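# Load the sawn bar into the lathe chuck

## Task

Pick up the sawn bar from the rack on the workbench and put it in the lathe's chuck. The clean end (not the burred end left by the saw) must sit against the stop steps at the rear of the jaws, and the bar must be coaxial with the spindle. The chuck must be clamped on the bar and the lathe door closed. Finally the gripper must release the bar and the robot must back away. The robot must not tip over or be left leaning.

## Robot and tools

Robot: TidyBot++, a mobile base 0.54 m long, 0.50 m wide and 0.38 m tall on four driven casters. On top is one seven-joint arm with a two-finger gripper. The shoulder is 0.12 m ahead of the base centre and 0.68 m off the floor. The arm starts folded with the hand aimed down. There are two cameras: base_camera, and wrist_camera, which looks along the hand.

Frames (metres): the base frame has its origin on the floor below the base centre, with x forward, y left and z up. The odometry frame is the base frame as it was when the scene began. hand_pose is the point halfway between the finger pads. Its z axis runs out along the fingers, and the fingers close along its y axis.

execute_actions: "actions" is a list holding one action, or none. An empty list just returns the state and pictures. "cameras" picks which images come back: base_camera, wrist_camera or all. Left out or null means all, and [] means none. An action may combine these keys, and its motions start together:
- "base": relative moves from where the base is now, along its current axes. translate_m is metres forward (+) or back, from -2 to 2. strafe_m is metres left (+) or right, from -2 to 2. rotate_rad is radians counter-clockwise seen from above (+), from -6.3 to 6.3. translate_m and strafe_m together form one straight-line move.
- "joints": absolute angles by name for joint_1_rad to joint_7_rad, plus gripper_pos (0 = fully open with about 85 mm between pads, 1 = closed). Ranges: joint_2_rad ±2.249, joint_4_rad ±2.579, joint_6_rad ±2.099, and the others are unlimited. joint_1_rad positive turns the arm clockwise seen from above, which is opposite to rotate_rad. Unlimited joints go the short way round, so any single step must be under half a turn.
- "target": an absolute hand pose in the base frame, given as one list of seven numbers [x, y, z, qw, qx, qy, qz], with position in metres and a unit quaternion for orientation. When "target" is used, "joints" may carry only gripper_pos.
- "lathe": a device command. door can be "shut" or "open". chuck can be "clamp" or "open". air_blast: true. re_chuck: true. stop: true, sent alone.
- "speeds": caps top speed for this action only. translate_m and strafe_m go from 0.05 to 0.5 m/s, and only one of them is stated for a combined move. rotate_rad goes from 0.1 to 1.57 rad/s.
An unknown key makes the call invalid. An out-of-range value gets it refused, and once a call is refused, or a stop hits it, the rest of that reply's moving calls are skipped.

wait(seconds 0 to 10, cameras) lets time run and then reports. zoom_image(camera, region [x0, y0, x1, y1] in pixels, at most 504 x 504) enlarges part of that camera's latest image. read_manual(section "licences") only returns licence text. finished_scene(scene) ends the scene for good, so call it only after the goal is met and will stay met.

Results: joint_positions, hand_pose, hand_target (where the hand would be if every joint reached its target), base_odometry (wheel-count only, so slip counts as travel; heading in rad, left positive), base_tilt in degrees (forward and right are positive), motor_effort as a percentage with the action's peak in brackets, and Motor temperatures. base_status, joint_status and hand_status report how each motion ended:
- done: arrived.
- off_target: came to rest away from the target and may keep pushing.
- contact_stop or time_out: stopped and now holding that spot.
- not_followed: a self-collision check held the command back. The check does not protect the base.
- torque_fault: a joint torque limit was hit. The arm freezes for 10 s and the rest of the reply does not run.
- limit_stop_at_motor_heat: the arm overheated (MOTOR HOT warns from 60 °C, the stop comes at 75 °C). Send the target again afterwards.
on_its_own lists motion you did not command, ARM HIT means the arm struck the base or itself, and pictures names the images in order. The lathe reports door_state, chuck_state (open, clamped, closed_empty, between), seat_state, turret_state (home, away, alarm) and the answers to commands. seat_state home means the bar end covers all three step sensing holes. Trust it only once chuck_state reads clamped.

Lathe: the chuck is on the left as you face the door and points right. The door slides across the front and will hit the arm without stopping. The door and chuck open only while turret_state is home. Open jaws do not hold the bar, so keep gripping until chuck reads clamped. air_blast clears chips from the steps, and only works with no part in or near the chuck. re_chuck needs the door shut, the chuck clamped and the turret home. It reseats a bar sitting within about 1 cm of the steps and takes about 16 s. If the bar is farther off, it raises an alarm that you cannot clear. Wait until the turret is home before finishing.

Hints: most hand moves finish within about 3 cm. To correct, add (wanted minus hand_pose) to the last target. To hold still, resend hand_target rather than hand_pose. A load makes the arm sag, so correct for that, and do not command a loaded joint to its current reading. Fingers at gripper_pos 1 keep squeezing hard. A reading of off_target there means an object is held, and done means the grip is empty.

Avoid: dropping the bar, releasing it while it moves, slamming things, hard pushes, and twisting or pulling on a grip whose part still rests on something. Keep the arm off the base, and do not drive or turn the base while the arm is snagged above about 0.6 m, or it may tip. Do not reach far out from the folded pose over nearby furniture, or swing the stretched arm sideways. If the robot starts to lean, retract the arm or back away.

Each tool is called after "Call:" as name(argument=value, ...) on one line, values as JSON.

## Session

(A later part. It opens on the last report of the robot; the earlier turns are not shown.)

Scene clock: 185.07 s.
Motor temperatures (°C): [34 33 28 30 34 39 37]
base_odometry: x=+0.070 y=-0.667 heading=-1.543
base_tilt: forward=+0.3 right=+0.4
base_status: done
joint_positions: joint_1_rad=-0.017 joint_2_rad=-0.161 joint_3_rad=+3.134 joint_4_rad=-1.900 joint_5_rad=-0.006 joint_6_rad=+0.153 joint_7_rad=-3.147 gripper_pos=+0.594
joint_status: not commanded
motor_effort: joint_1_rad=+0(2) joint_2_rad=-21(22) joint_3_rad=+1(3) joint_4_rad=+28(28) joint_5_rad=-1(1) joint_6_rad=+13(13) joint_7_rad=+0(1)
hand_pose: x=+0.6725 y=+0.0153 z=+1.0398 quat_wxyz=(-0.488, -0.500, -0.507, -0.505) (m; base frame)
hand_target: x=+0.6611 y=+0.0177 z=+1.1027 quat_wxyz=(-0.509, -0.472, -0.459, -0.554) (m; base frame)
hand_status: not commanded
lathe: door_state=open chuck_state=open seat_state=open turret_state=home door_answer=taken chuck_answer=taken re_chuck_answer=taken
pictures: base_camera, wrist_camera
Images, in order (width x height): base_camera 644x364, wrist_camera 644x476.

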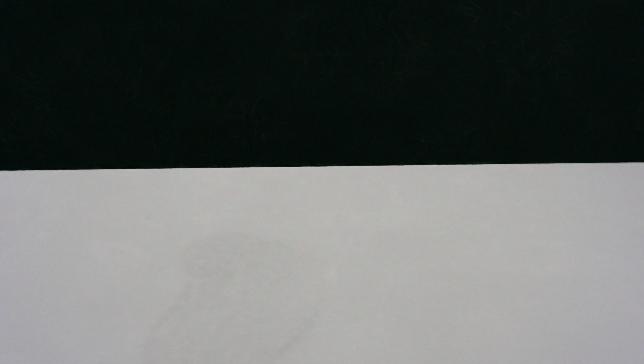

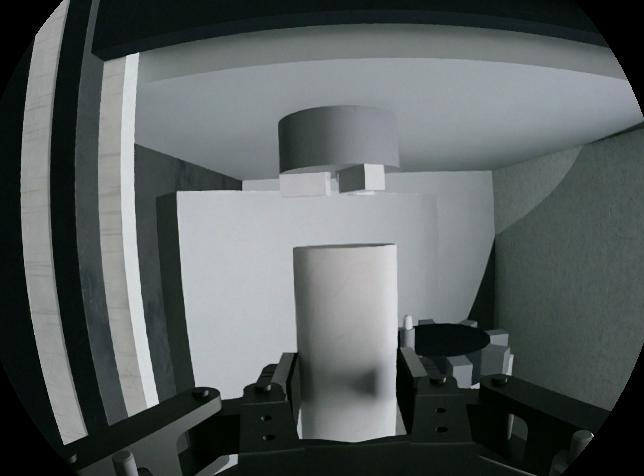

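Call:
execute_actions(actions=[{"base":{"rotate_rad":0.026,"strafe_m":0.02,"translate_m":0.2}}])

Call:
zoom_image(camera="wrist_camera", region=[180, 100, 460, 280])

Scene clock: 205.37 s.
Motor temperatures (°C): [34 33 28 30 34 39 37]
base_odometry: x=+0.095 y=-0.866 heading=-1.517
base_tilt: forward=+0.3 right=+0.4
base_status: done
joint_positions: joint_1_rad=-0.019 joint_2_rad=-0.153 joint_3_rad=+3.132 joint_4_rad=-1.899 joint_5_rad=-0.006 joint_6_rad=+0.155 joint_7_rad=-3.147 gripper_pos=+0.594
joint_status: not commanded
motor_effort: joint_1_rad=+0(3) joint_2_rad=-22(25) joint_3_rad=+0(3) joint_4_rad=+26(30) joint_5_rad=+1(1) joint_6_rad=+13(14) joint_7_rad=+1(1)
hand_pose: x=+0.6754 y=+0.0174 z=+1.0363 quat_wxyz=(-0.485, -0.501, -0.509, -0.504) (m; base frame)
hand_target: x=+0.6611 y=+0.0177 z=+1.1027 quat_wxyz=(-0.509, -0.472, -0.459, -0.554) (m; base frame)
hand_status: not commanded
lathe: door_state=open chuck_state=open seat_state=open turret_state=home door_answer=taken chuck_answer=taken re_chuck_answer=taken
pictures: base_camera, wrist_camera
Images, in order (width x height): base_camera 644x364, wrist_camera 644x476.

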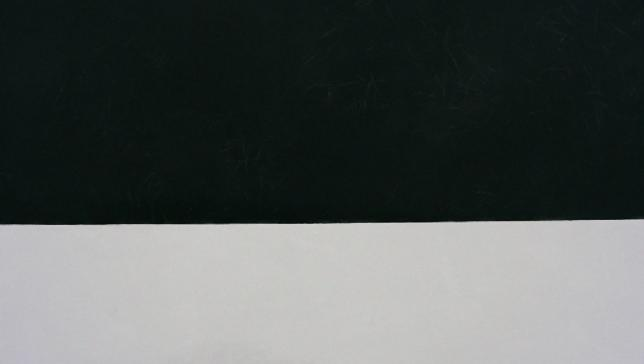

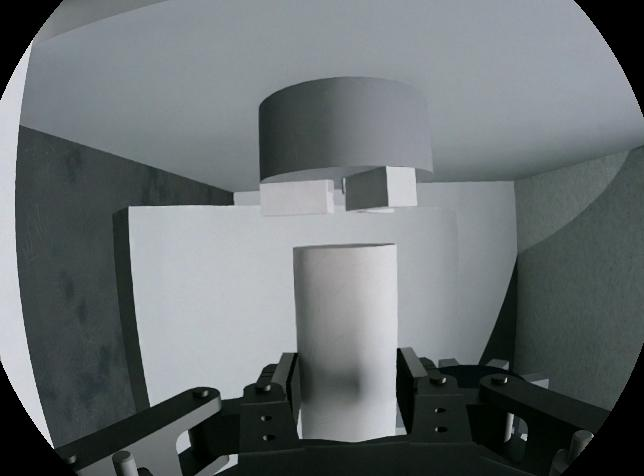

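Scaled by 1.800.

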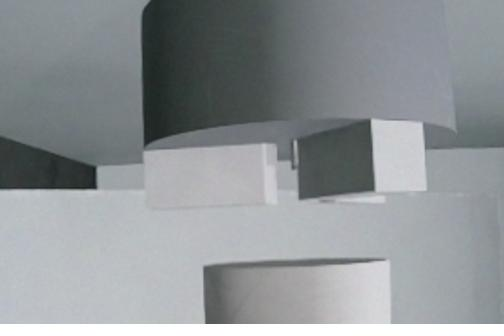

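Call:
execute_actions(actions=[{"base":{"strafe_m":-0.01,"translate_m":0.15},"joints":{"joint_2_rad":-0.188,"joint_4_rad":-1.855,"joint_6_rad":0.19},"speeds":{"translate_m":0.2}}], cameras=["wrist_camera"])

Call:
zoom_image(camera="wrist_camera", region=[180, 100, 460, 280])

Scene clock: 220.47 s.
Motor temperatures (°C): [34 34 28 30 34 39 37]
base_odometry: x=+0.094 y=-1.017 heading=-1.516
base_tilt: forward=+0.3 right=+0.5
base_status: done
joint_positions: joint_1_rad=-0.019 joint_2_rad=-0.155 joint_3_rad=+3.132 joint_4_rad=-1.891 joint_5_rad=-0.006 joint_6_rad=+0.147 joint_7_rad=-3.147 gripper_pos=+0.594
joint_status: all done
motor_effort: joint_1_rad=+0(1) joint_2_rad=-22(25) joint_3_rad=+1(2) joint_4_rad=+28(29) joint_5_rad=+0(1) joint_6_rad=+13(13) joint_7_rad=+1(1)
hand_pose: x=+0.6751 y=+0.0174 z=+1.0399 quat_wxyz=(-0.486, -0.500, -0.509, -0.505) (m; base frame)
hand_target: x=+0.6628 y=+0.0177 z=+1.0941 quat_wxyz=(-0.500, -0.483, -0.469, -0.545) (m; base frame)
hand_status: not commanded
lathe: door_state=open chuck_state=open seat_state=open turret_state=home door_answer=taken chuck_answer=taken re_chuck_answer=taken
pictures: wrist_camera
Images, in order (width x height): wrist_camera 644x476.

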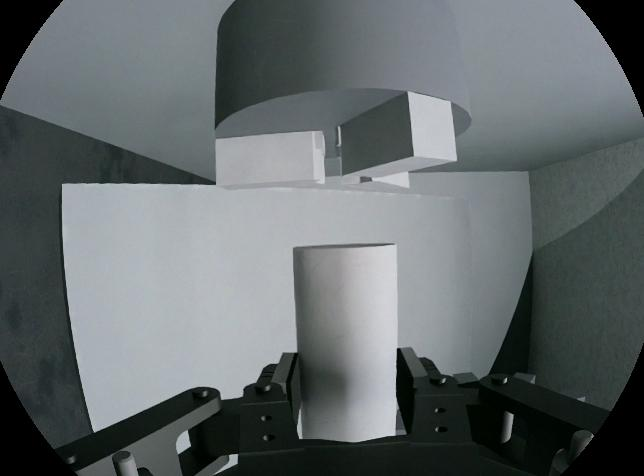

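Scaled by 1.800.

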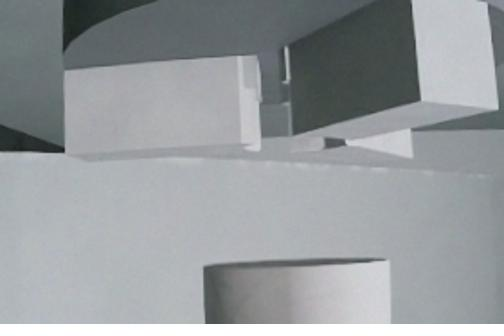

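Call:
execute_actions(actions=[{"base":{"translate_m":0.155},"joints":{"joint_2_rad":-0.188,"joint_4_rad":-1.850,"joint_6_rad":0.20},"speeds":{"translate_m":0.2}}], cameras=["wrist_camera"])

Scene clock: 234.90 s.
Motor temperatures (°C): [34 34 28 30 34 39 37]
base_odometry: x=+0.102 y=-1.172 heading=-1.517
base_tilt: forward=+0.3 right=+0.5
base_status: done
joint_positions: joint_1_rad=-0.019 joint_2_rad=-0.156 joint_3_rad=+3.132 joint_4_rad=-1.887 joint_5_rad=-0.006 joint_6_rad=+0.147 joint_7_rad=-3.147 gripper_pos=+0.594
joint_status: all done
motor_effort: joint_1_rad=+0(1) joint_2_rad=-22(24) joint_3_rad=+0(2) joint_4_rad=+26(29) joint_5_rad=+1(1) joint_6_rad=+13(14) joint_7_rad=+1(1)
hand_pose: x=+0.6750 y=+0.0174 z=+1.0428 quat_wxyz=(-0.487, -0.499, -0.508, -0.506) (m; base frame)
hand_target: x=+0.6625 y=+0.0177 z=+1.1003 quat_wxyz=(-0.504, -0.479, -0.466, -0.548) (m; base frame)
hand_status: not commanded
lathe: door_state=open chuck_state=open seat_state=open turret_state=home door_answer=taken chuck_answer=taken re_chuck_answer=taken
pictures: wrist_camera
Images, in order (width x height): wrist_camera 644x476.

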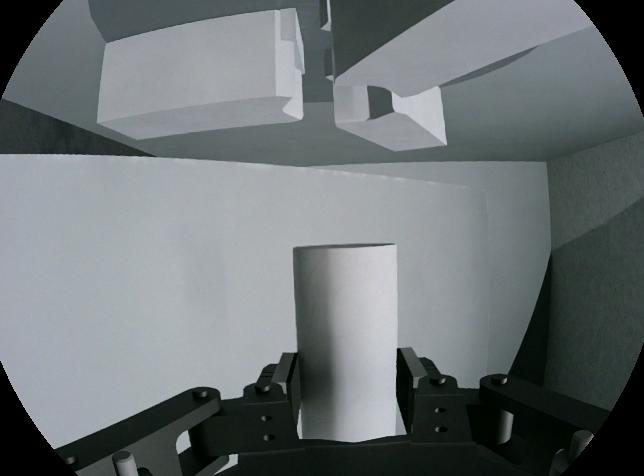

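Call:
execute_actions(actions=[{"base":{"rotate_rad":0.05,"strafe_m":-0.015},"speeds":{"strafe_m":0.1,"rotate_rad":0.2}}])

Call:
zoom_image(camera="wrist_camera", region=[60, 60, 560, 300])

Scene clock: 253.23 s.
Motor temperatures (°C): [34 34 28 30 34 39 37]
base_odometry: x=+0.087 y=-1.173 heading=-1.467
base_tilt: forward=+0.4 right=+0.5
base_status: done
joint_positions: joint_1_rad=-0.019 joint_2_rad=-0.156 joint_3_rad=+3.132 joint_4_rad=-1.887 joint_5_rad=-0.006 joint_6_rad=+0.147 joint_7_rad=-3.147 gripper_pos=+0.594
joint_status: not commanded
motor_effort: joint_1_rad=+0(3) joint_2_rad=-22(23) joint_3_rad=+0(3) joint_4_rad=+28(28) joint_5_rad=-1(1) joint_6_rad=+12(13) joint_7_rad=+1(1)
hand_pose: x=+0.6750 y=+0.0175 z=+1.0429 quat_wxyz=(-0.487, -0.499, -0.508, -0.506) (m; base frame)
hand_target: x=+0.6625 y=+0.0177 z=+1.1003 quat_wxyz=(-0.504, -0.479, -0.466, -0.548) (m; base frame)
hand_status: not commanded
lathe: door_state=open chuck_state=open seat_state=open turret_state=home door_answer=taken chuck_answer=taken re_chuck_answer=taken
pictures: base_camera, wrist_camera
Images, in order (width x height): base_camera 644x364, wrist_camera 644x476.

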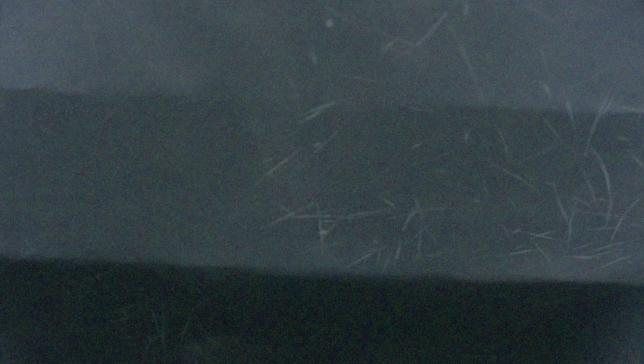

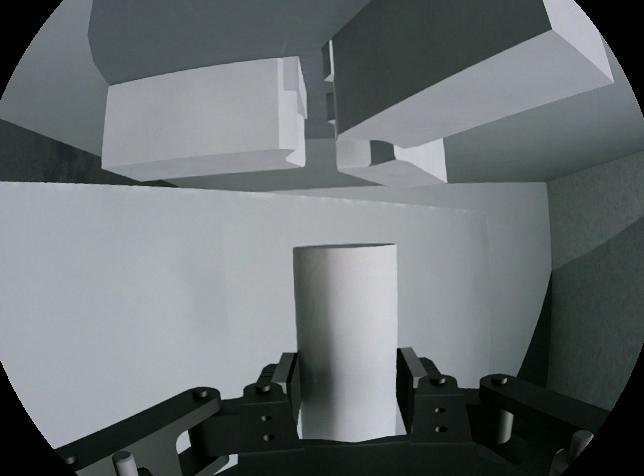

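Scaled by 1.008.

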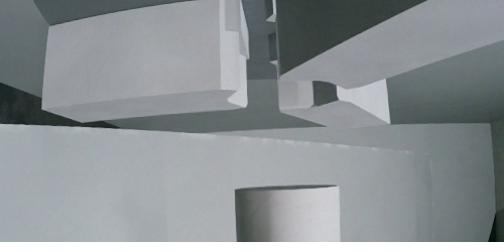

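Call:
execute_actions(actions=[{"base":{"strafe_m":0.03},"speeds":{"strafe_m":0.1}}], cameras=["wrist_camera"])

Call:
zoom_image(camera="wrist_camera", region=[240, 120, 440, 280])

Scene clock: 262.47 s.
Motor temperatures (°C): [34 34 28 30 34 39 37]
base_odometry: x=+0.117 y=-1.170 heading=-1.467
base_tilt: forward=+0.4 right=+0.4
base_status: done
joint_positions: joint_1_rad=-0.019 joint_2_rad=-0.156 joint_3_rad=+3.132 joint_4_rad=-1.887 joint_5_rad=-0.006 joint_6_rad=+0.147 joint_7_rad=-3.147 gripper_pos=+0.594
joint_status: not commanded
motor_effort: joint_1_rad=+0(2) joint_2_rad=-22(24) joint_3_rad=+1(2) joint_4_rad=+28(28) joint_5_rad=+0(1) joint_6_rad=+13(13) joint_7_rad=+1(1)
hand_pose: x=+0.6750 y=+0.0175 z=+1.0430 quat_wxyz=(-0.487, -0.499, -0.508, -0.506) (m; base frame)
hand_target: x=+0.6625 y=+0.0177 z=+1.1003 quat_wxyz=(-0.504, -0.479, -0.466, -0.548) (m; base frame)
hand_status: not commanded
lathe: door_state=open chuck_state=open seat_state=open turret_state=home door_answer=taken chuck_answer=taken re_chuck_answer=taken
pictures: wrist_camera
Images, in order (width x height): wrist_camera 644x476.

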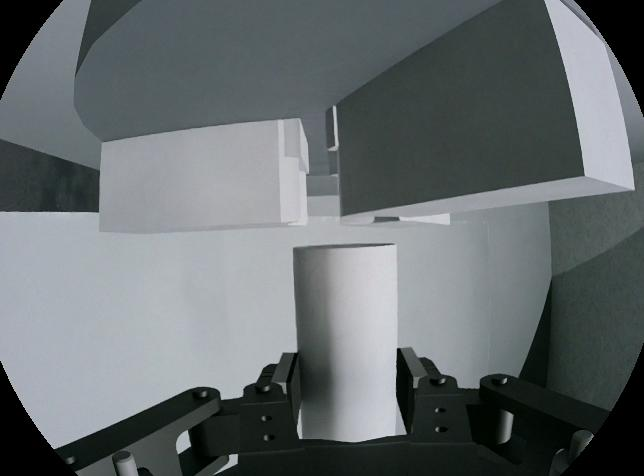

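Scaled by 2.520.

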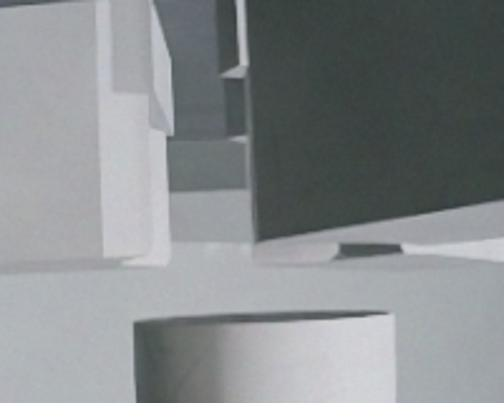

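Call:
execute_actions(actions=[{"base":{"strafe_m":0.006},"joints":{"joint_4_rad":-1.844,"joint_6_rad":0.21},"speeds":{"strafe_m":0.1}}], cameras=["wrist_camera"])

Scene clock: 296.57 s.
Motor temperatures (°C): [34 34 28 31 34 39 37]
base_odometry: x=+0.122 y=-1.169 heading=-1.467
base_tilt: forward=+0.3 right=+0.4
base_status: done
joint_positions: joint_1_rad=-0.019 joint_2_rad=-0.156 joint_3_rad=+3.132 joint_4_rad=-1.882 joint_5_rad=-0.006 joint_6_rad=+0.147 joint_7_rad=-3.147 gripper_pos=+0.594
joint_status: all done
motor_effort: joint_1_rad=+0(3) joint_2_rad=-22(22) joint_3_rad=+1(4) joint_4_rad=+27(29) joint_5_rad=+0(1) joint_6_rad=+13(13) joint_7_rad=+0(1)
hand_pose: x=+0.6753 y=+0.0177 z=+1.0463 quat_wxyz=(-0.488, -0.498, -0.506, -0.507) (m; base frame)
hand_target: x=+0.6620 y=+0.0177 z=+1.1071 quat_wxyz=(-0.507, -0.474, -0.461, -0.552) (m; base frame)
hand_status: not commanded
lathe: door_state=open chuck_state=open seat_state=open turret_state=home door_answer=taken chuck_answer=taken re_chuck_answer=taken
pictures: wrist_camera
Images, in order (width x height): wrist_camera 644x476.

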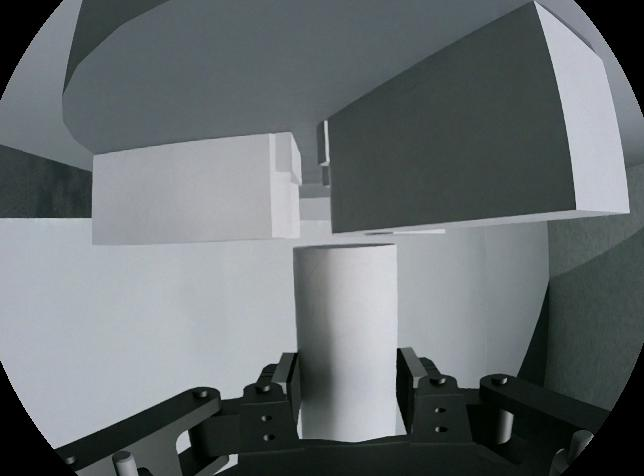

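Call:
execute_actions(actions=[{"base":{"rotate_rad":-0.075,"strafe_m":0.03},"speeds":{"strafe_m":0.1,"rotate_rad":0.2}}], cameras=["wrist_camera"])

Scene clock: 303.00 s.
Motor temperatures (°C): [34 34 28 31 34 39 37]
base_odometry: x=+0.152 y=-1.166 heading=-1.542
base_tilt: forward=+0.4 right=+0.4
base_status: done
joint_positions: joint_1_rad=-0.019 joint_2_rad=-0.156 joint_3_rad=+3.132 joint_4_rad=-1.881 joint_5_rad=-0.006 joint_6_rad=+0.147 joint_7_rad=-3.147 gripper_pos=+0.594
joint_status: not commanded
motor_effort: joint_1_rad=+0(2) joint_2_rad=-22(23) joint_3_rad=+1(3) joint_4_rad=+28(28) joint_5_rad=+1(1) joint_6_rad=+13(13) joint_7_rad=+1(1)
hand_pose: x=+0.6753 y=+0.0174 z=+1.0464 quat_wxyz=(-0.488, -0.498, -0.506, -0.507) (m; base frame)
hand_target: x=+0.6620 y=+0.0177 z=+1.1071 quat_wxyz=(-0.507, -0.474, -0.461, -0.552) (m; base frame)
hand_status: not commanded
lathe: door_state=open chuck_state=open seat_state=open turret_state=home door_answer=taken chuck_answer=taken re_chuck_answer=taken
pictures: wrist_camera
Images, in order (width x height): wrist_camera 644x476.

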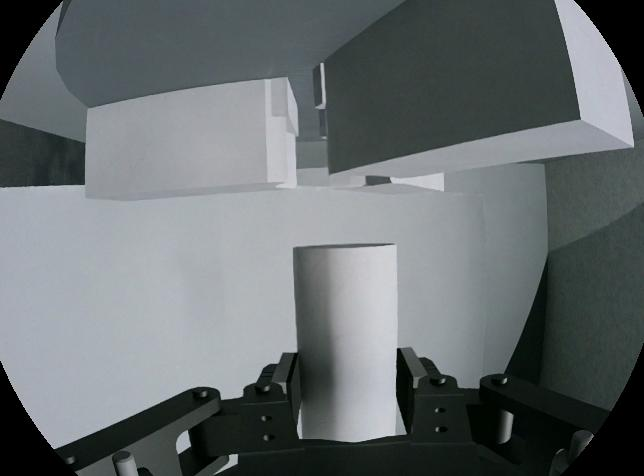

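Call:
execute_actions(actions=[{"base":{"strafe_m":0.02},"speeds":{"strafe_m":0.1}}], cameras=["wrist_camera"])

Scene clock: 306.20 s.
Motor temperatures (°C): [34 34 28 31 34 39 37]
base_odometry: x=+0.173 y=-1.166 heading=-1.542
base_tilt: forward=+0.4 right=+0.5
base_status: done
joint_positions: joint_1_rad=-0.020 joint_2_rad=-0.156 joint_3_rad=+3.130 joint_4_rad=-1.881 joint_5_rad=-0.006 joint_6_rad=+0.147 joint_7_rad=-3.147 gripper_pos=+0.594
joint_status: not commanded
motor_effort: joint_1_rad=+0(2) joint_2_rad=-22(22) joint_3_rad=+0(3) joint_4_rad=+27(28) joint_5_rad=+0(1) joint_6_rad=+13(13) joint_7_rad=+1(1)
hand_pose: x=+0.6752 y=+0.0192 z=+1.0464 quat_wxyz=(-0.488, -0.497, -0.507, -0.508) (m; base frame)
hand_target: x=+0.6620 y=+0.0177 z=+1.1071 quat_wxyz=(-0.507, -0.474, -0.461, -0.552) (m; base frame)
hand_status: not commanded
lathe: door_state=open chuck_state=open seat_state=open turret_state=home door_answer=taken chuck_answer=taken re_chuck_answer=taken
pictures: wrist_camera
Images, in order (width x height): wrist_camera 644x476.

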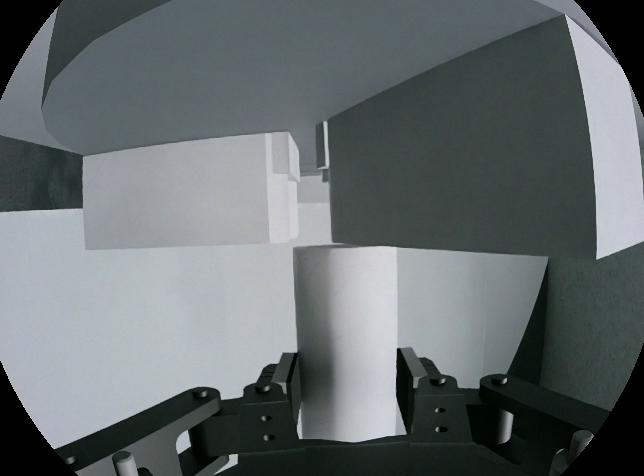

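Call:
execute_actions(actions=[{"joints":{"joint_1_rad":-0.017,"joint_4_rad":-1.888,"joint_6_rad":0.262}}], cameras=["wrist_camera"])

Call:
zoom_image(camera="wrist_camera", region=[240, 130, 440, 290])

Scene clock: 324.37 s.
Motor temperatures (°C): [34 34 28 31 34 39 37]
base_odometry: x=+0.173 y=-1.166 heading=-1.542
base_tilt: forward=+0.3 right=+0.4
base_status: not commanded
joint_positions: joint_1_rad=-0.020 joint_2_rad=-0.156 joint_3_rad=+3.130 joint_4_rad=-1.895 joint_5_rad=-0.006 joint_6_rad=+0.181 joint_7_rad=-3.147 gripper_pos=+0.594
joint_status: all done
motor_effort: joint_1_rad=+0(1) joint_2_rad=-22(22) joint_3_rad=+0(1) joint_4_rad=+27(28) joint_5_rad=+0(1) joint_6_rad=+13(14) joint_7_rad=+1(1)
hand_pose: x=+0.6745 y=+0.0191 z=+1.0484 quat_wxyz=(-0.493, -0.492, -0.502, -0.513) (m; base frame)
hand_target: x=+0.6602 y=+0.0176 z=+1.0958 quat_wxyz=(-0.509, -0.472, -0.459, -0.554) (m; base frame)
hand_status: not commanded
lathe: door_state=open chuck_state=open seat_state=open turret_state=home door_answer=taken chuck_answer=taken re_chuck_answer=taken
pictures: wrist_camera
Images, in order (width x height): wrist_camera 644x476.

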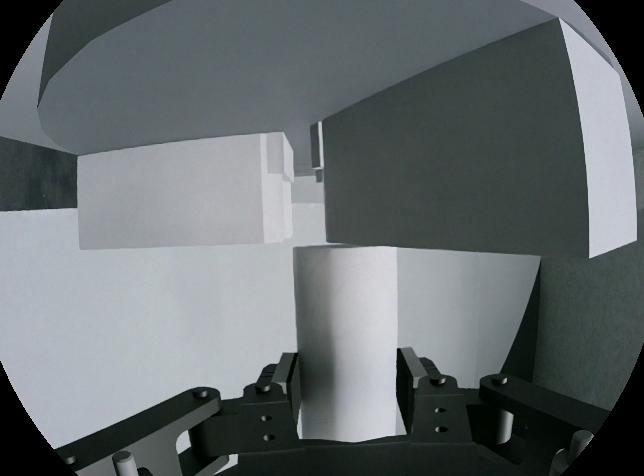

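Scaled by 2.520.

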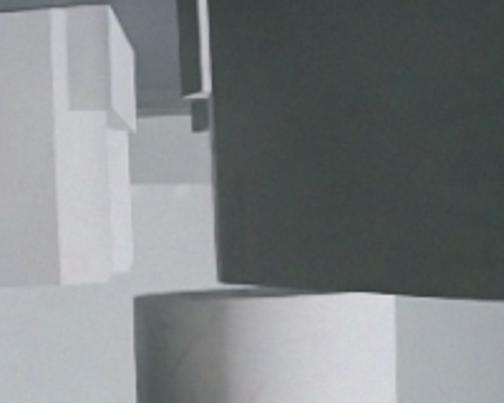

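Call:
execute_actions(actions=[{"joints":{"joint_4_rad":-1.892,"joint_6_rad":0.158}}], cameras=["wrist_camera"])

Call:
zoom_image(camera="wrist_camera", region=[240, 130, 440, 290])

Scene clock: 329.20 s.
Motor temperatures (°C): [34 34 28 31 34 39 37]
base_odometry: x=+0.173 y=-1.166 heading=-1.542
base_tilt: forward=+0.4 right=+0.5
base_status: not commanded
joint_positions: joint_1_rad=-0.020 joint_2_rad=-0.156 joint_3_rad=+3.130 joint_4_rad=-1.899 joint_5_rad=-0.006 joint_6_rad=+0.124 joint_7_rad=-3.147 gripper_pos=+0.594
joint_status: all done
motor_effort: joint_1_rad=+0(0) joint_2_rad=-22(24) joint_3_rad=+0(1) joint_4_rad=+28(30) joint_5_rad=+0(1) joint_6_rad=+13(15) joint_7_rad=+0(1)
hand_pose: x=+0.6738 y=+0.0192 z=+1.0284 quat_wxyz=(-0.478, -0.507, -0.517, -0.498) (m; base frame)
hand_target: x=+0.6627 y=+0.0176 z=+1.0611 quat_wxyz=(-0.484, -0.501, -0.487, -0.527) (m; base frame)
hand_status: not commanded
lathe: door_state=open chuck_state=open seat_state=open turret_state=home door_answer=taken chuck_answer=taken re_chuck_answer=taken
pictures: wrist_camera
Images, in order (width x height): wrist_camera 644x476.

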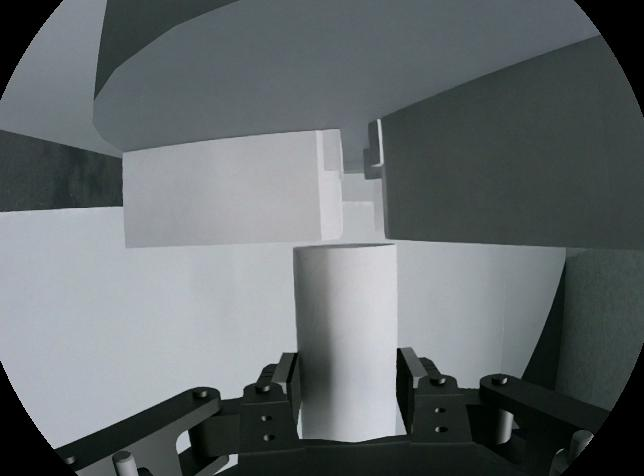

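Scaled by 2.520.

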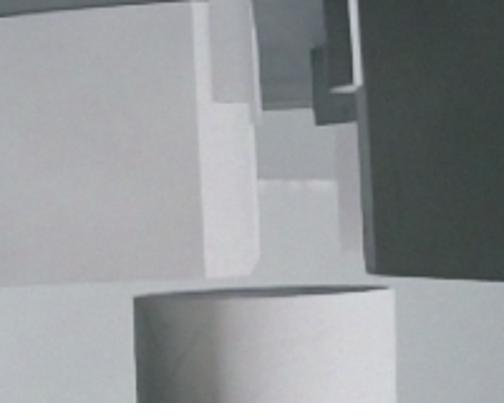

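Call:
execute_actions(actions=[{"joints":{"joint_6_rad":0.256}}], cameras=["wrist_camera"])

Call:
zoom_image(camera="wrist_camera", region=[240, 130, 440, 290])

Scene clock: 332.63 s.
Motor temperatures (°C): [34 34 28 31 34 39 37]
base_odometry: x=+0.173 y=-1.166 heading=-1.542
base_tilt: forward=+0.4 right=+0.5
base_status: not commanded
joint_positions: joint_1_rad=-0.020 joint_2_rad=-0.158 joint_3_rad=+3.130 joint_4_rad=-1.901 joint_5_rad=-0.006 joint_6_rad=+0.203 joint_7_rad=-3.147 gripper_pos=+0.594
joint_status: all done
motor_effort: joint_1_rad=+0(0) joint_2_rad=-21(24) joint_3_rad=+0(1) joint_4_rad=+28(31) joint_5_rad=+0(1) joint_6_rad=+13(15) joint_7_rad=+1(1)
hand_pose: x=+0.6731 y=+0.0191 z=+1.0531 quat_wxyz=(-0.497, -0.487, -0.497, -0.518) (m; base frame)
hand_target: x=+0.6605 y=+0.0176 z=+1.0915 quat_wxyz=(-0.507, -0.475, -0.462, -0.552) (m; base frame)
hand_status: not commanded
lathe: door_state=open chuck_state=open seat_state=open turret_state=home door_answer=taken chuck_answer=taken re_chuck_answer=taken
pictures: wrist_camera
Images, in order (width x height): wrist_camera 644x476.

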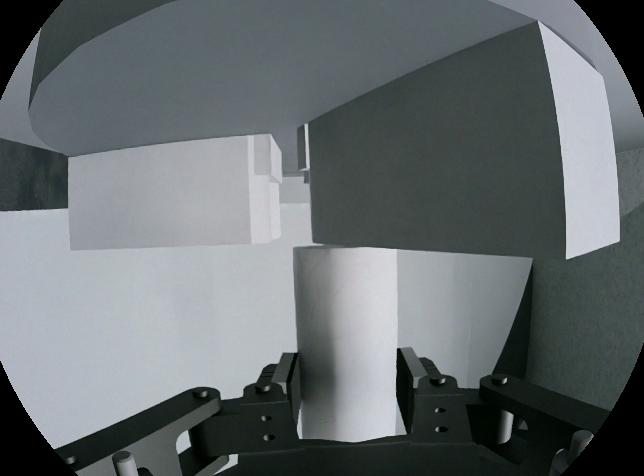

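Scaled by 2.520.

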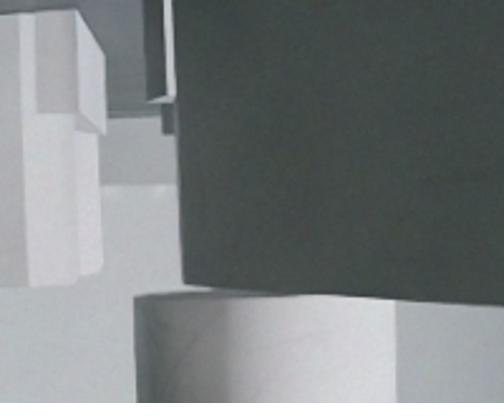

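Call:
execute_actions(actions=[{"joints":{"joint_6_rad":0.2}}], cameras=["wrist_camera"])

Scene clock: 343.63 s.
Motor temperatures (°C): [34 34 28 31 34 39 37]
base_odometry: x=+0.173 y=-1.166 heading=-1.542
base_tilt: forward=+0.4 right=+0.5
base_status: not commanded
joint_positions: joint_1_rad=-0.020 joint_2_rad=-0.158 joint_3_rad=+3.130 joint_4_rad=-1.901 joint_5_rad=-0.006 joint_6_rad=+0.178 joint_7_rad=-3.147 gripper_pos=+0.594
joint_status: all done
motor_effort: joint_1_rad=+0(0) joint_2_rad=-21(23) joint_3_rad=+0(1) joint_4_rad=+27(29) joint_5_rad=+0(1) joint_6_rad=+13(14) joint_7_rad=+0(1)
hand_pose: x=+0.6733 y=+0.0191 z=+1.0452 quat_wxyz=(-0.491, -0.493, -0.504, -0.512) (m; base frame)
hand_target: x=+0.6621 y=+0.0176 z=+1.0741 quat_wxyz=(-0.494, -0.490, -0.476, -0.538) (m; base frame)
hand_status: not commanded
lathe: door_state=open chuck_state=open seat_state=open turret_state=home door_answer=taken chuck_answer=taken re_chuck_answer=taken
pictures: wrist_camera
Images, in order (width x height): wrist_camera 644x476.

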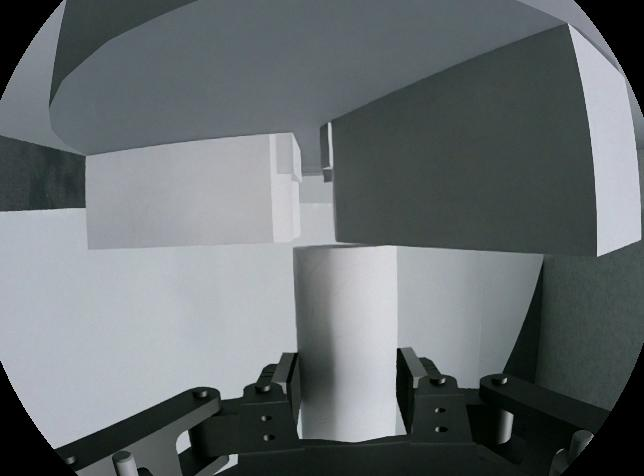

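Call:
execute_actions(actions=[{"base":{"strafe_m":0.006},"speeds":{"strafe_m":0.05}}], cameras=["wrist_camera"])

Call:
execute_actions(actions=[{"base":{"strafe_m":0.006},"speeds":{"strafe_m":0.05}}], cameras=["wrist_camera"])

Scene clock: 348.00 s.
Motor temperatures (°C): [34 34 28 31 34 39 37]
base_odometry: x=+0.179 y=-1.166 heading=-1.543
base_tilt: forward=+0.3 right=+0.5
base_status: done
joint_positions: joint_1_rad=-0.018 joint_2_rad=-0.158 joint_3_rad=+3.131 joint_4_rad=-1.901 joint_5_rad=-0.006 joint_6_rad=+0.178 joint_7_rad=-3.148 gripper_pos=+0.594
joint_status: not commanded
motor_effort: joint_1_rad=+0(2) joint_2_rad=-22(23) joint_3_rad=+0(3) joint_4_rad=+27(28) joint_5_rad=+1(1) joint_6_rad=+13(14) joint_7_rad=+1(1)
hand_pose: x=+0.6733 y=+0.0179 z=+1.0452 quat_wxyz=(-0.492, -0.494, -0.503, -0.511) (m; base frame)
hand_target: x=+0.6621 y=+0.0176 z=+1.0741 quat_wxyz=(-0.494, -0.490, -0.476, -0.538) (m; base frame)
hand_status: not commanded
lathe: door_state=open chuck_state=open seat_state=open turret_state=home door_answer=taken chuck_answer=taken re_chuck_answer=taken
pictures: wrist_camera
Images, in order (width x height): wrist_camera 644x476.

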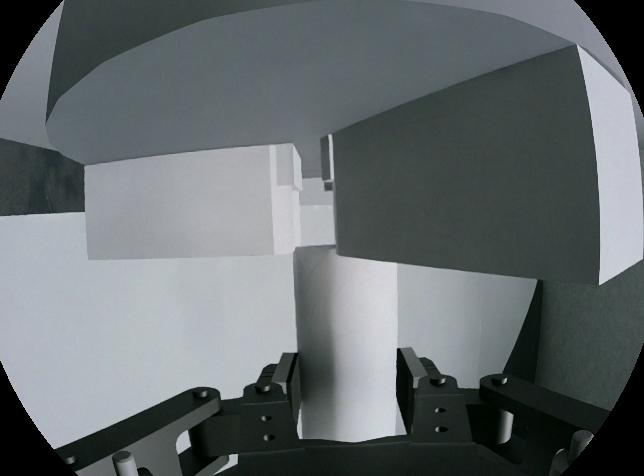

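Scene clock: 348.63 s.
Motor temperatures (°C): [34 34 28 31 34 39 37]
base_odometry: x=+0.185 y=-1.165 heading=-1.544
base_tilt: forward=+0.3 right=+0.4
base_status: done
joint_positions: joint_1_rad=-0.013 joint_2_rad=-0.158 joint_3_rad=+3.133 joint_4_rad=-1.901 joint_5_rad=-0.006 joint_6_rad=+0.178 joint_7_rad=-3.148 gripper_pos=+0.594
joint_status: not commanded
motor_effort: joint_1_rad=-1(5) joint_2_rad=-22(22) joint_3_rad=+0(5) joint_4_rad=+27(29) joint_5_rad=+0(2) joint_6_rad=+13(14) joint_7_rad=+1(1)
hand_pose: x=+0.6735 y=+0.0131 z=+1.0452 quat_wxyz=(-0.494, -0.496, -0.501, -0.509) (m; base frame)
hand_target: x=+0.6621 y=+0.0176 z=+1.0741 quat_wxyz=(-0.494, -0.490, -0.476, -0.538) (m; base frame)
hand_status: not commanded
lathe: door_state=open chuck_state=open seat_state=open turret_state=home door_answer=taken chuck_answer=taken re_chuck_answer=taken
pictures: wrist_camera
Images, in order (width x height): wrist_camera 644x476.

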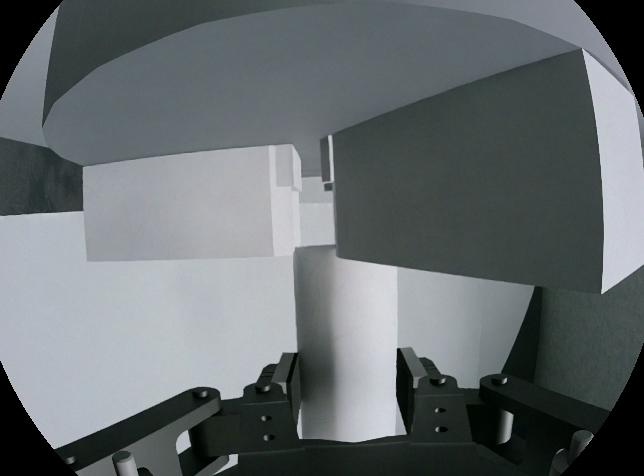

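Call:
execute_actions(actions=[{"base":{"strafe_m":-0.012},"speeds":{"strafe_m":0.05},"joints":{"joint_6_rad":0.185}}], cameras=["wrist_camera"])

Call:
zoom_image(camera="wrist_camera", region=[60, 100, 420, 300])

Scene clock: 358.53 s.
Motor temperatures (°C): [34 34 28 31 34 39 37]
base_odometry: x=+0.173 y=-1.166 heading=-1.543
base_tilt: forward=+0.3 right=+0.5
base_status: done
joint_positions: joint_1_rad=-0.014 joint_2_rad=-0.158 joint_3_rad=+3.133 joint_4_rad=-1.901 joint_5_rad=-0.006 joint_6_rad=+0.178 joint_7_rad=-3.148 gripper_pos=+0.594
joint_status: all done
motor_effort: joint_1_rad=+0(2) joint_2_rad=-22(22) joint_3_rad=+0(3) joint_4_rad=+27(28) joint_5_rad=+0(1) joint_6_rad=+13(13) joint_7_rad=+1(1)
hand_pose: x=+0.6734 y=+0.0139 z=+1.0450 quat_wxyz=(-0.493, -0.496, -0.501, -0.509) (m; base frame)
hand_target: x=+0.6624 y=+0.0176 z=+1.0695 quat_wxyz=(-0.491, -0.494, -0.480, -0.534) (m; base frame)
hand_status: not commanded
lathe: door_state=open chuck_state=open seat_state=open turret_state=home door_answer=taken chuck_answer=taken re_chuck_answer=taken
pictures: wrist_camera
Images, in order (width x height): wrist_camera 644x476.

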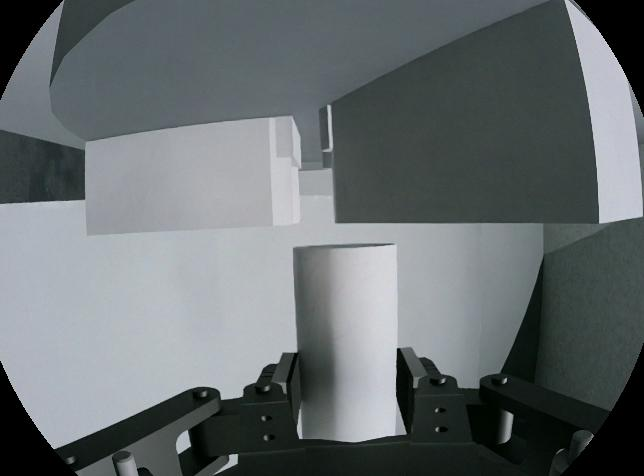

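Scaled by 1.400.

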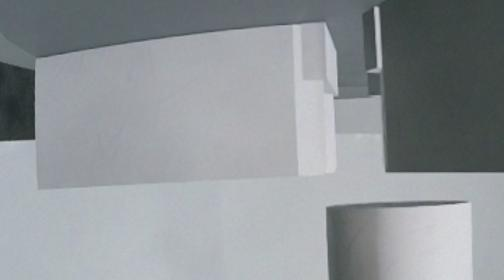

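Call:
execute_actions(actions=[{"base":{"translate_m":-0.004,"strafe_m":0.003},"speeds":{"strafe_m":0.05},"joints":{"joint_6_rad":0.176}}], cameras=["wrist_camera"])

Scene clock: 366.90 s.
Motor temperatures (°C): [34 34 28 31 34 39 37]
base_odometry: x=+0.176 y=-1.162 heading=-1.543
base_tilt: forward=+0.3 right=+0.4
base_status: done
joint_positions: joint_1_rad=-0.014 joint_2_rad=-0.159 joint_3_rad=+3.133 joint_4_rad=-1.901 joint_5_rad=-0.006 joint_6_rad=+0.177 joint_7_rad=-3.148 gripper_pos=+0.594
joint_status: all done
motor_effort: joint_1_rad=+0(2) joint_2_rad=-22(25) joint_3_rad=+1(3) joint_4_rad=+28(29) joint_5_rad=+0(1) joint_6_rad=+13(13) joint_7_rad=+1(1)
hand_pose: x=+0.6733 y=+0.0141 z=+1.0451 quat_wxyz=(-0.493, -0.496, -0.501, -0.509) (m; base frame)
hand_target: x=+0.6625 y=+0.0176 z=+1.0667 quat_wxyz=(-0.488, -0.496, -0.482, -0.532) (m; base frame)
hand_status: not commanded
lathe: door_state=open chuck_state=open seat_state=open turret_state=home door_answer=taken chuck_answer=taken re_chuck_answer=taken
pictures: wrist_camera
Images, in order (width x height): wrist_camera 644x476.

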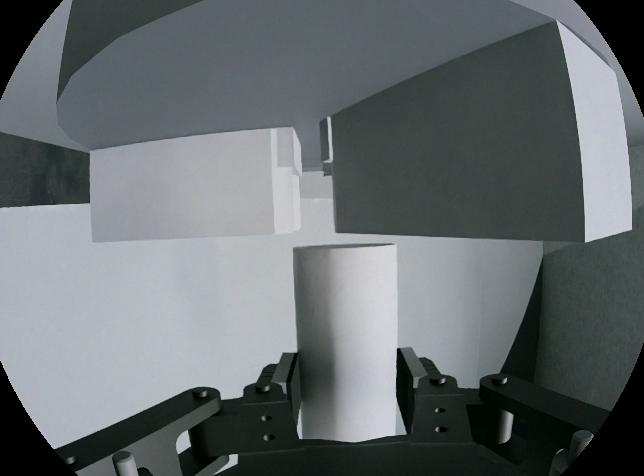

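Call:
execute_actions(actions=[{"base":{"strafe_m":-0.005,"rotate_rad":0.008},"speeds":{"strafe_m":0.05,"rotate_rad":0.1}}], cameras=["wrist_camera"])

Scene clock: 375.63 s.
Motor temperatures (°C): [34 34 28 31 34 39 37]
base_odometry: x=+0.171 y=-1.162 heading=-1.536
base_tilt: forward=+0.3 right=+0.4
base_status: done
joint_positions: joint_1_rad=-0.015 joint_2_rad=-0.159 joint_3_rad=+3.133 joint_4_rad=-1.901 joint_5_rad=-0.006 joint_6_rad=+0.177 joint_7_rad=-3.148 gripper_pos=+0.594
joint_status: not commanded
motor_effort: joint_1_rad=+0(4) joint_2_rad=-21(24) joint_3_rad=+0(5) joint_4_rad=+28(28) joint_5_rad=+1(2) joint_6_rad=+12(13) joint_7_rad=+1(1)
hand_pose: x=+0.6733 y=+0.0148 z=+1.0451 quat_wxyz=(-0.493, -0.496, -0.502, -0.510) (m; base frame)
hand_target: x=+0.6625 y=+0.0176 z=+1.0667 quat_wxyz=(-0.488, -0.496, -0.482, -0.532) (m; base frame)
hand_status: not commanded
lathe: door_state=open chuck_state=open seat_state=open turret_state=home door_answer=taken chuck_answer=taken re_chuck_answer=taken
pictures: wrist_camera
Images, in order (width x height): wrist_camera 644x476.

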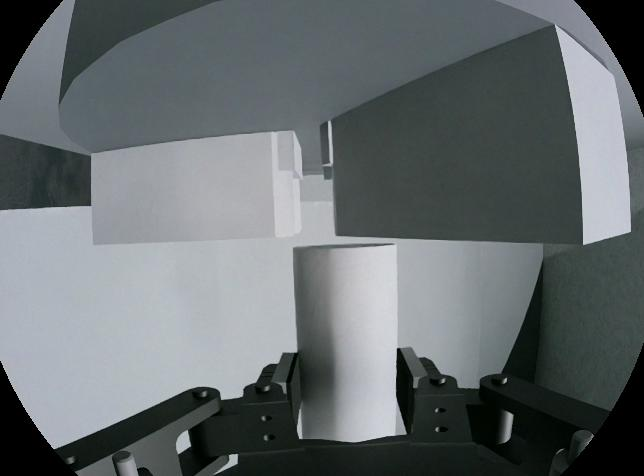

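Call:
execute_actions(actions=[{"base":{"strafe_m":0.010},"speeds":{"strafe_m":0.05}}], cameras=["wrist_camera"])

Call:
execute_actions(actions=[{"base":{"strafe_m":0.005},"speeds":{"strafe_m":0.05}}], cameras=["wrist_camera"])

Scene clock: 389.37 s.
Motor temperatures (°C): [34 34 28 31 34 39 37]
base_odometry: x=+0.181 y=-1.161 heading=-1.535
base_tilt: forward=+0.4 right=+0.5
base_status: done
joint_positions: joint_1_rad=-0.017 joint_2_rad=-0.159 joint_3_rad=+3.132 joint_4_rad=-1.901 joint_5_rad=-0.006 joint_6_rad=+0.177 joint_7_rad=-3.148 gripper_pos=+0.594
joint_status: not commanded
motor_effort: joint_1_rad=+0(2) joint_2_rad=-21(23) joint_3_rad=+0(2) joint_4_rad=+27(29) joint_5_rad=+0(1) joint_6_rad=+13(13) joint_7_rad=+1(1)
hand_pose: x=+0.6732 y=+0.0163 z=+1.0451 quat_wxyz=(-0.492, -0.495, -0.502, -0.510) (m; base frame)
hand_target: x=+0.6625 y=+0.0176 z=+1.0667 quat_wxyz=(-0.488, -0.496, -0.482, -0.532) (m; base frame)
hand_status: not commanded
lathe: door_state=open chuck_state=open seat_state=open turret_state=home door_answer=taken chuck_answer=taken re_chuck_answer=taken
pictures: wrist_camera
Images, in order (width x height): wrist_camera 644x476.

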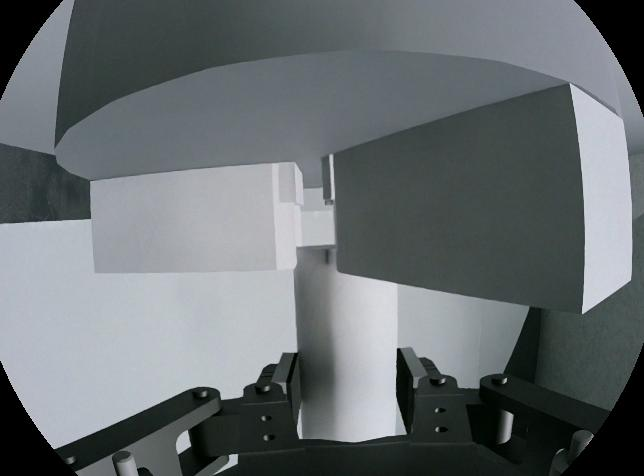

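Scene clock: 389.93 s.
Motor temperatures (°C): [34 34 28 31 34 39 37]
base_odometry: x=+0.186 y=-1.161 heading=-1.535
base_tilt: forward=+0.3 right=+0.5
base_status: done
joint_positions: joint_1_rad=-0.017 joint_2_rad=-0.159 joint_3_rad=+3.132 joint_4_rad=-1.901 joint_5_rad=-0.006 joint_6_rad=+0.177 joint_7_rad=-3.148 gripper_pos=+0.594
joint_status: not commanded
motor_effort: joint_1_rad=+0(3) joint_2_rad=-21(23) joint_3_rad=+0(4) joint_4_rad=+27(28) joint_5_rad=+1(1) joint_6_rad=+13(13) joint_7_rad=+1(2)
hand_pose: x=+0.6732 y=+0.0166 z=+1.0451 quat_wxyz=(-0.492, -0.495, -0.502, -0.510) (m; base frame)
hand_target: x=+0.6625 y=+0.0176 z=+1.0667 quat_wxyz=(-0.488, -0.496, -0.482, -0.532) (m; base frame)
hand_status: not commanded
lathe: door_state=open chuck_state=open seat_state=open turret_state=home door_answer=taken chuck_answer=taken re_chuck_answer=taken
pictures: wrist_camera
Images, in order (width x height): wrist_camera 644x476.

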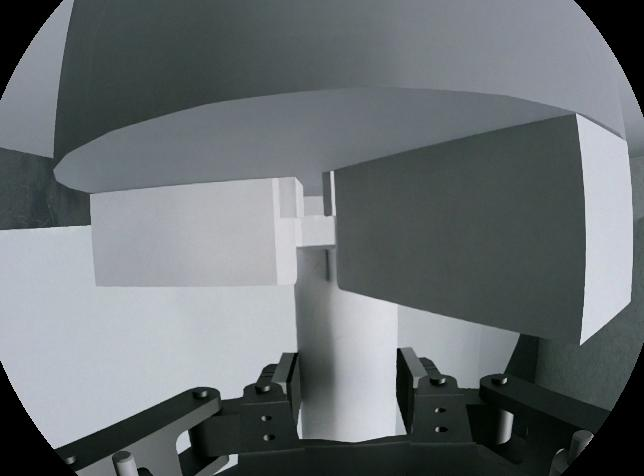

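Call:
execute_actions(actions=[{"base":{"strafe_m":0.008},"speeds":{"strafe_m":0.05}}], cameras=["wrist_camera"])

Call:
execute_actions(actions=[{"base":{"strafe_m":0.005},"speeds":{"strafe_m":0.05}}], cameras=["wrist_camera"])

Scene clock: 394.10 s.
Motor temperatures (°C): [34 34 28 31 34 39 37]
base_odometry: x=+0.194 y=-1.161 heading=-1.535
base_tilt: forward=+0.3 right=+0.5
base_status: done
joint_positions: joint_1_rad=-0.018 joint_2_rad=-0.159 joint_3_rad=+3.131 joint_4_rad=-1.901 joint_5_rad=-0.006 joint_6_rad=+0.177 joint_7_rad=-3.148 gripper_pos=+0.594
joint_status: not commanded
motor_effort: joint_1_rad=+0(2) joint_2_rad=-22(22) joint_3_rad=+0(3) joint_4_rad=+28(28) joint_5_rad=-1(1) joint_6_rad=+13(13) joint_7_rad=+1(1)
hand_pose: x=+0.6732 y=+0.0174 z=+1.0451 quat_wxyz=(-0.492, -0.495, -0.503, -0.511) (m; base frame)
hand_target: x=+0.6625 y=+0.0176 z=+1.0667 quat_wxyz=(-0.488, -0.496, -0.482, -0.532) (m; base frame)
hand_status: not commanded
lathe: door_state=open chuck_state=open seat_state=open turret_state=home door_answer=taken chuck_answer=taken re_chuck_answer=taken
pictures: wrist_camera
Images, in order (width x height): wrist_camera 644x476.

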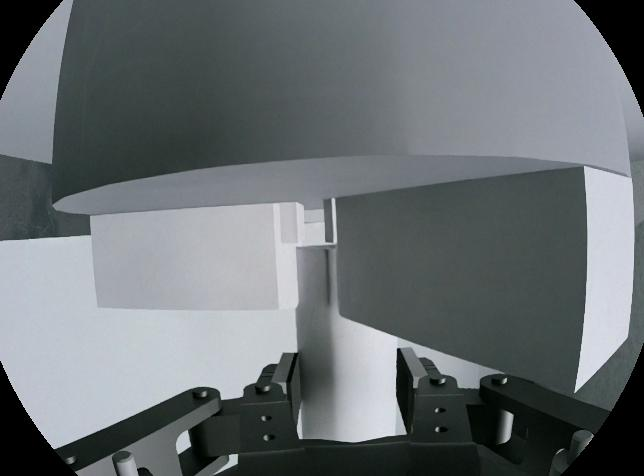

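Scene clock: 394.67 s.
Motor temperatures (°C): [34 34 28 31 34 39 37]
base_odometry: x=+0.199 y=-1.160 heading=-1.535
base_tilt: forward=+0.3 right=+0.5
base_status: done
joint_positions: joint_1_rad=-0.014 joint_2_rad=-0.159 joint_3_rad=+3.132 joint_4_rad=-1.901 joint_5_rad=-0.006 joint_6_rad=+0.177 joint_7_rad=-3.148 gripper_pos=+0.595
joint_status: not commanded
motor_effort: joint_1_rad=+0(3) joint_2_rad=-21(23) joint_3_rad=+0(4) joint_4_rad=+28(28) joint_5_rad=+0(1) joint_6_rad=+13(13) joint_7_rad=+1(1)
hand_pose: x=+0.6733 y=+0.0144 z=+1.0451 quat_wxyz=(-0.493, -0.496, -0.501, -0.510) (m; base frame)
hand_target: x=+0.6625 y=+0.0176 z=+1.0667 quat_wxyz=(-0.488, -0.496, -0.482, -0.532) (m; base frame)
hand_status: not commanded
lathe: door_state=open chuck_state=open seat_state=open turret_state=home door_answer=taken chuck_answer=taken re_chuck_answer=taken
pictures: wrist_camera
Images, in order (width x height): wrist_camera 644x476.

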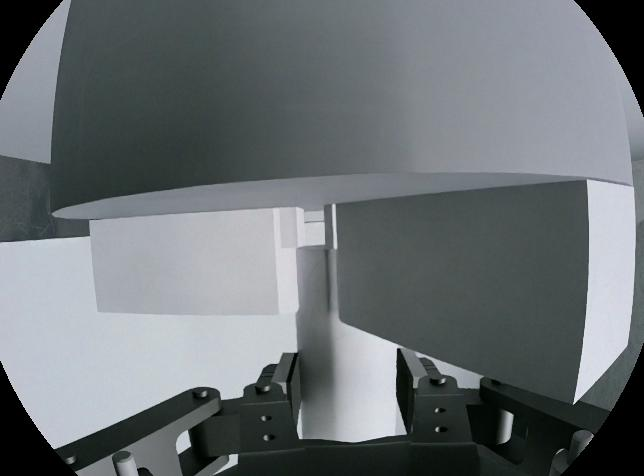

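Call:
zoom_image(camera="wrist_camera", region=[260, 190, 360, 280])

Scaled by 5.040.

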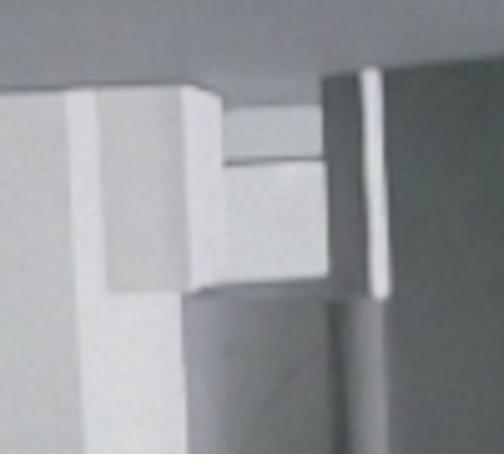

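Call:
execute_actions(actions=[{"lathe":{"chuck":"clamp"}}], cameras=[])

Call:
wait(seconds=1.5, cameras=["wrist_camera"])

Scene clock: 401.67 s.
Motor temperatures (°C): [34 34 28 31 34 39 37]
base_odometry: x=+0.199 y=-1.160 heading=-1.535
base_tilt: forward=+0.4 right=+0.5
base_status: not commanded
joint_positions: joint_1_rad=-0.014 joint_2_rad=-0.159 joint_3_rad=+3.132 joint_4_rad=-1.901 joint_5_rad=-0.006 joint_6_rad=+0.177 joint_7_rad=-3.148 gripper_pos=+0.595
joint_status: not commanded
motor_effort: joint_1_rad=+0(1) joint_2_rad=-20(21) joint_3_rad=+0(1) joint_4_rad=+29(29) joint_5_rad=+0(1) joint_6_rad=+13(14) joint_7_rad=+1(1)
hand_pose: x=+0.6733 y=+0.0144 z=+1.0451 quat_wxyz=(-0.493, -0.496, -0.501, -0.510) (m; base frame)
hand_target: x=+0.6625 y=+0.0176 z=+1.0667 quat_wxyz=(-0.488, -0.496, -0.482, -0.532) (m; base frame)
hand_status: not commanded
lathe: door_state=open chuck_state=between seat_state=open turret_state=home door_answer=taken chuck_answer=taken re_chuck_answer=taken
pictures: none
No camera images: "cameras" was empty.

Scene clock: 403.17 s.
Motor temperatures (°C): [34 34 28 31 34 39 37]
base_odometry: x=+0.199 y=-1.160 heading=-1.535
base_tilt: forward=+0.4 right=+0.4
base_status: not commanded
joint_positions: joint_1_rad=-0.014 joint_2_rad=-0.159 joint_3_rad=+3.132 joint_4_rad=-1.901 joint_5_rad=-0.006 joint_6_rad=+0.177 joint_7_rad=-3.148 gripper_pos=+0.595
joint_status: not commanded
motor_effort: joint_1_rad=-2(1) joint_2_rad=-20(21) joint_3_rad=-1(1) joint_4_rad=+27(29) joint_5_rad=-2(1) joint_6_rad=+12(14) joint_7_rad=-2(1)
hand_pose: x=+0.6731 y=+0.0144 z=+1.0454 quat_wxyz=(-0.493, -0.496, -0.501, -0.510) (m; base frame)
hand_target: x=+0.6625 y=+0.0176 z=+1.0667 quat_wxyz=(-0.488, -0.496, -0.482, -0.532) (m; base frame)
hand_status: not commanded
wait: 1.50 s; at rest by 0.27 s
lathe: door_state=open chuck_state=clamped seat_state=open turret_state=home door_answer=taken chuck_answer=taken re_chuck_answer=taken
pictures: wrist_camera
Images, in order (width x height): wrist_camera 644x476.

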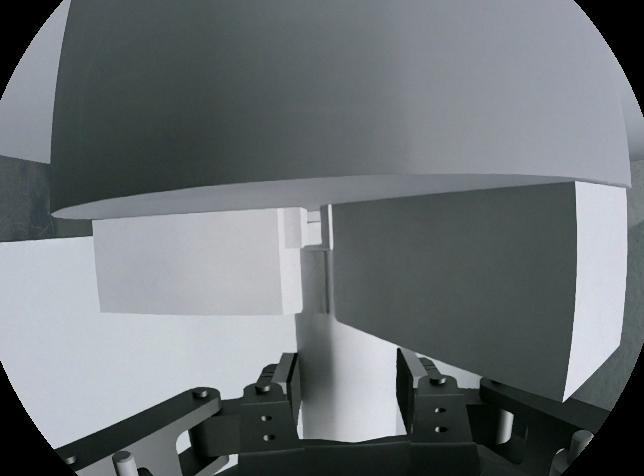

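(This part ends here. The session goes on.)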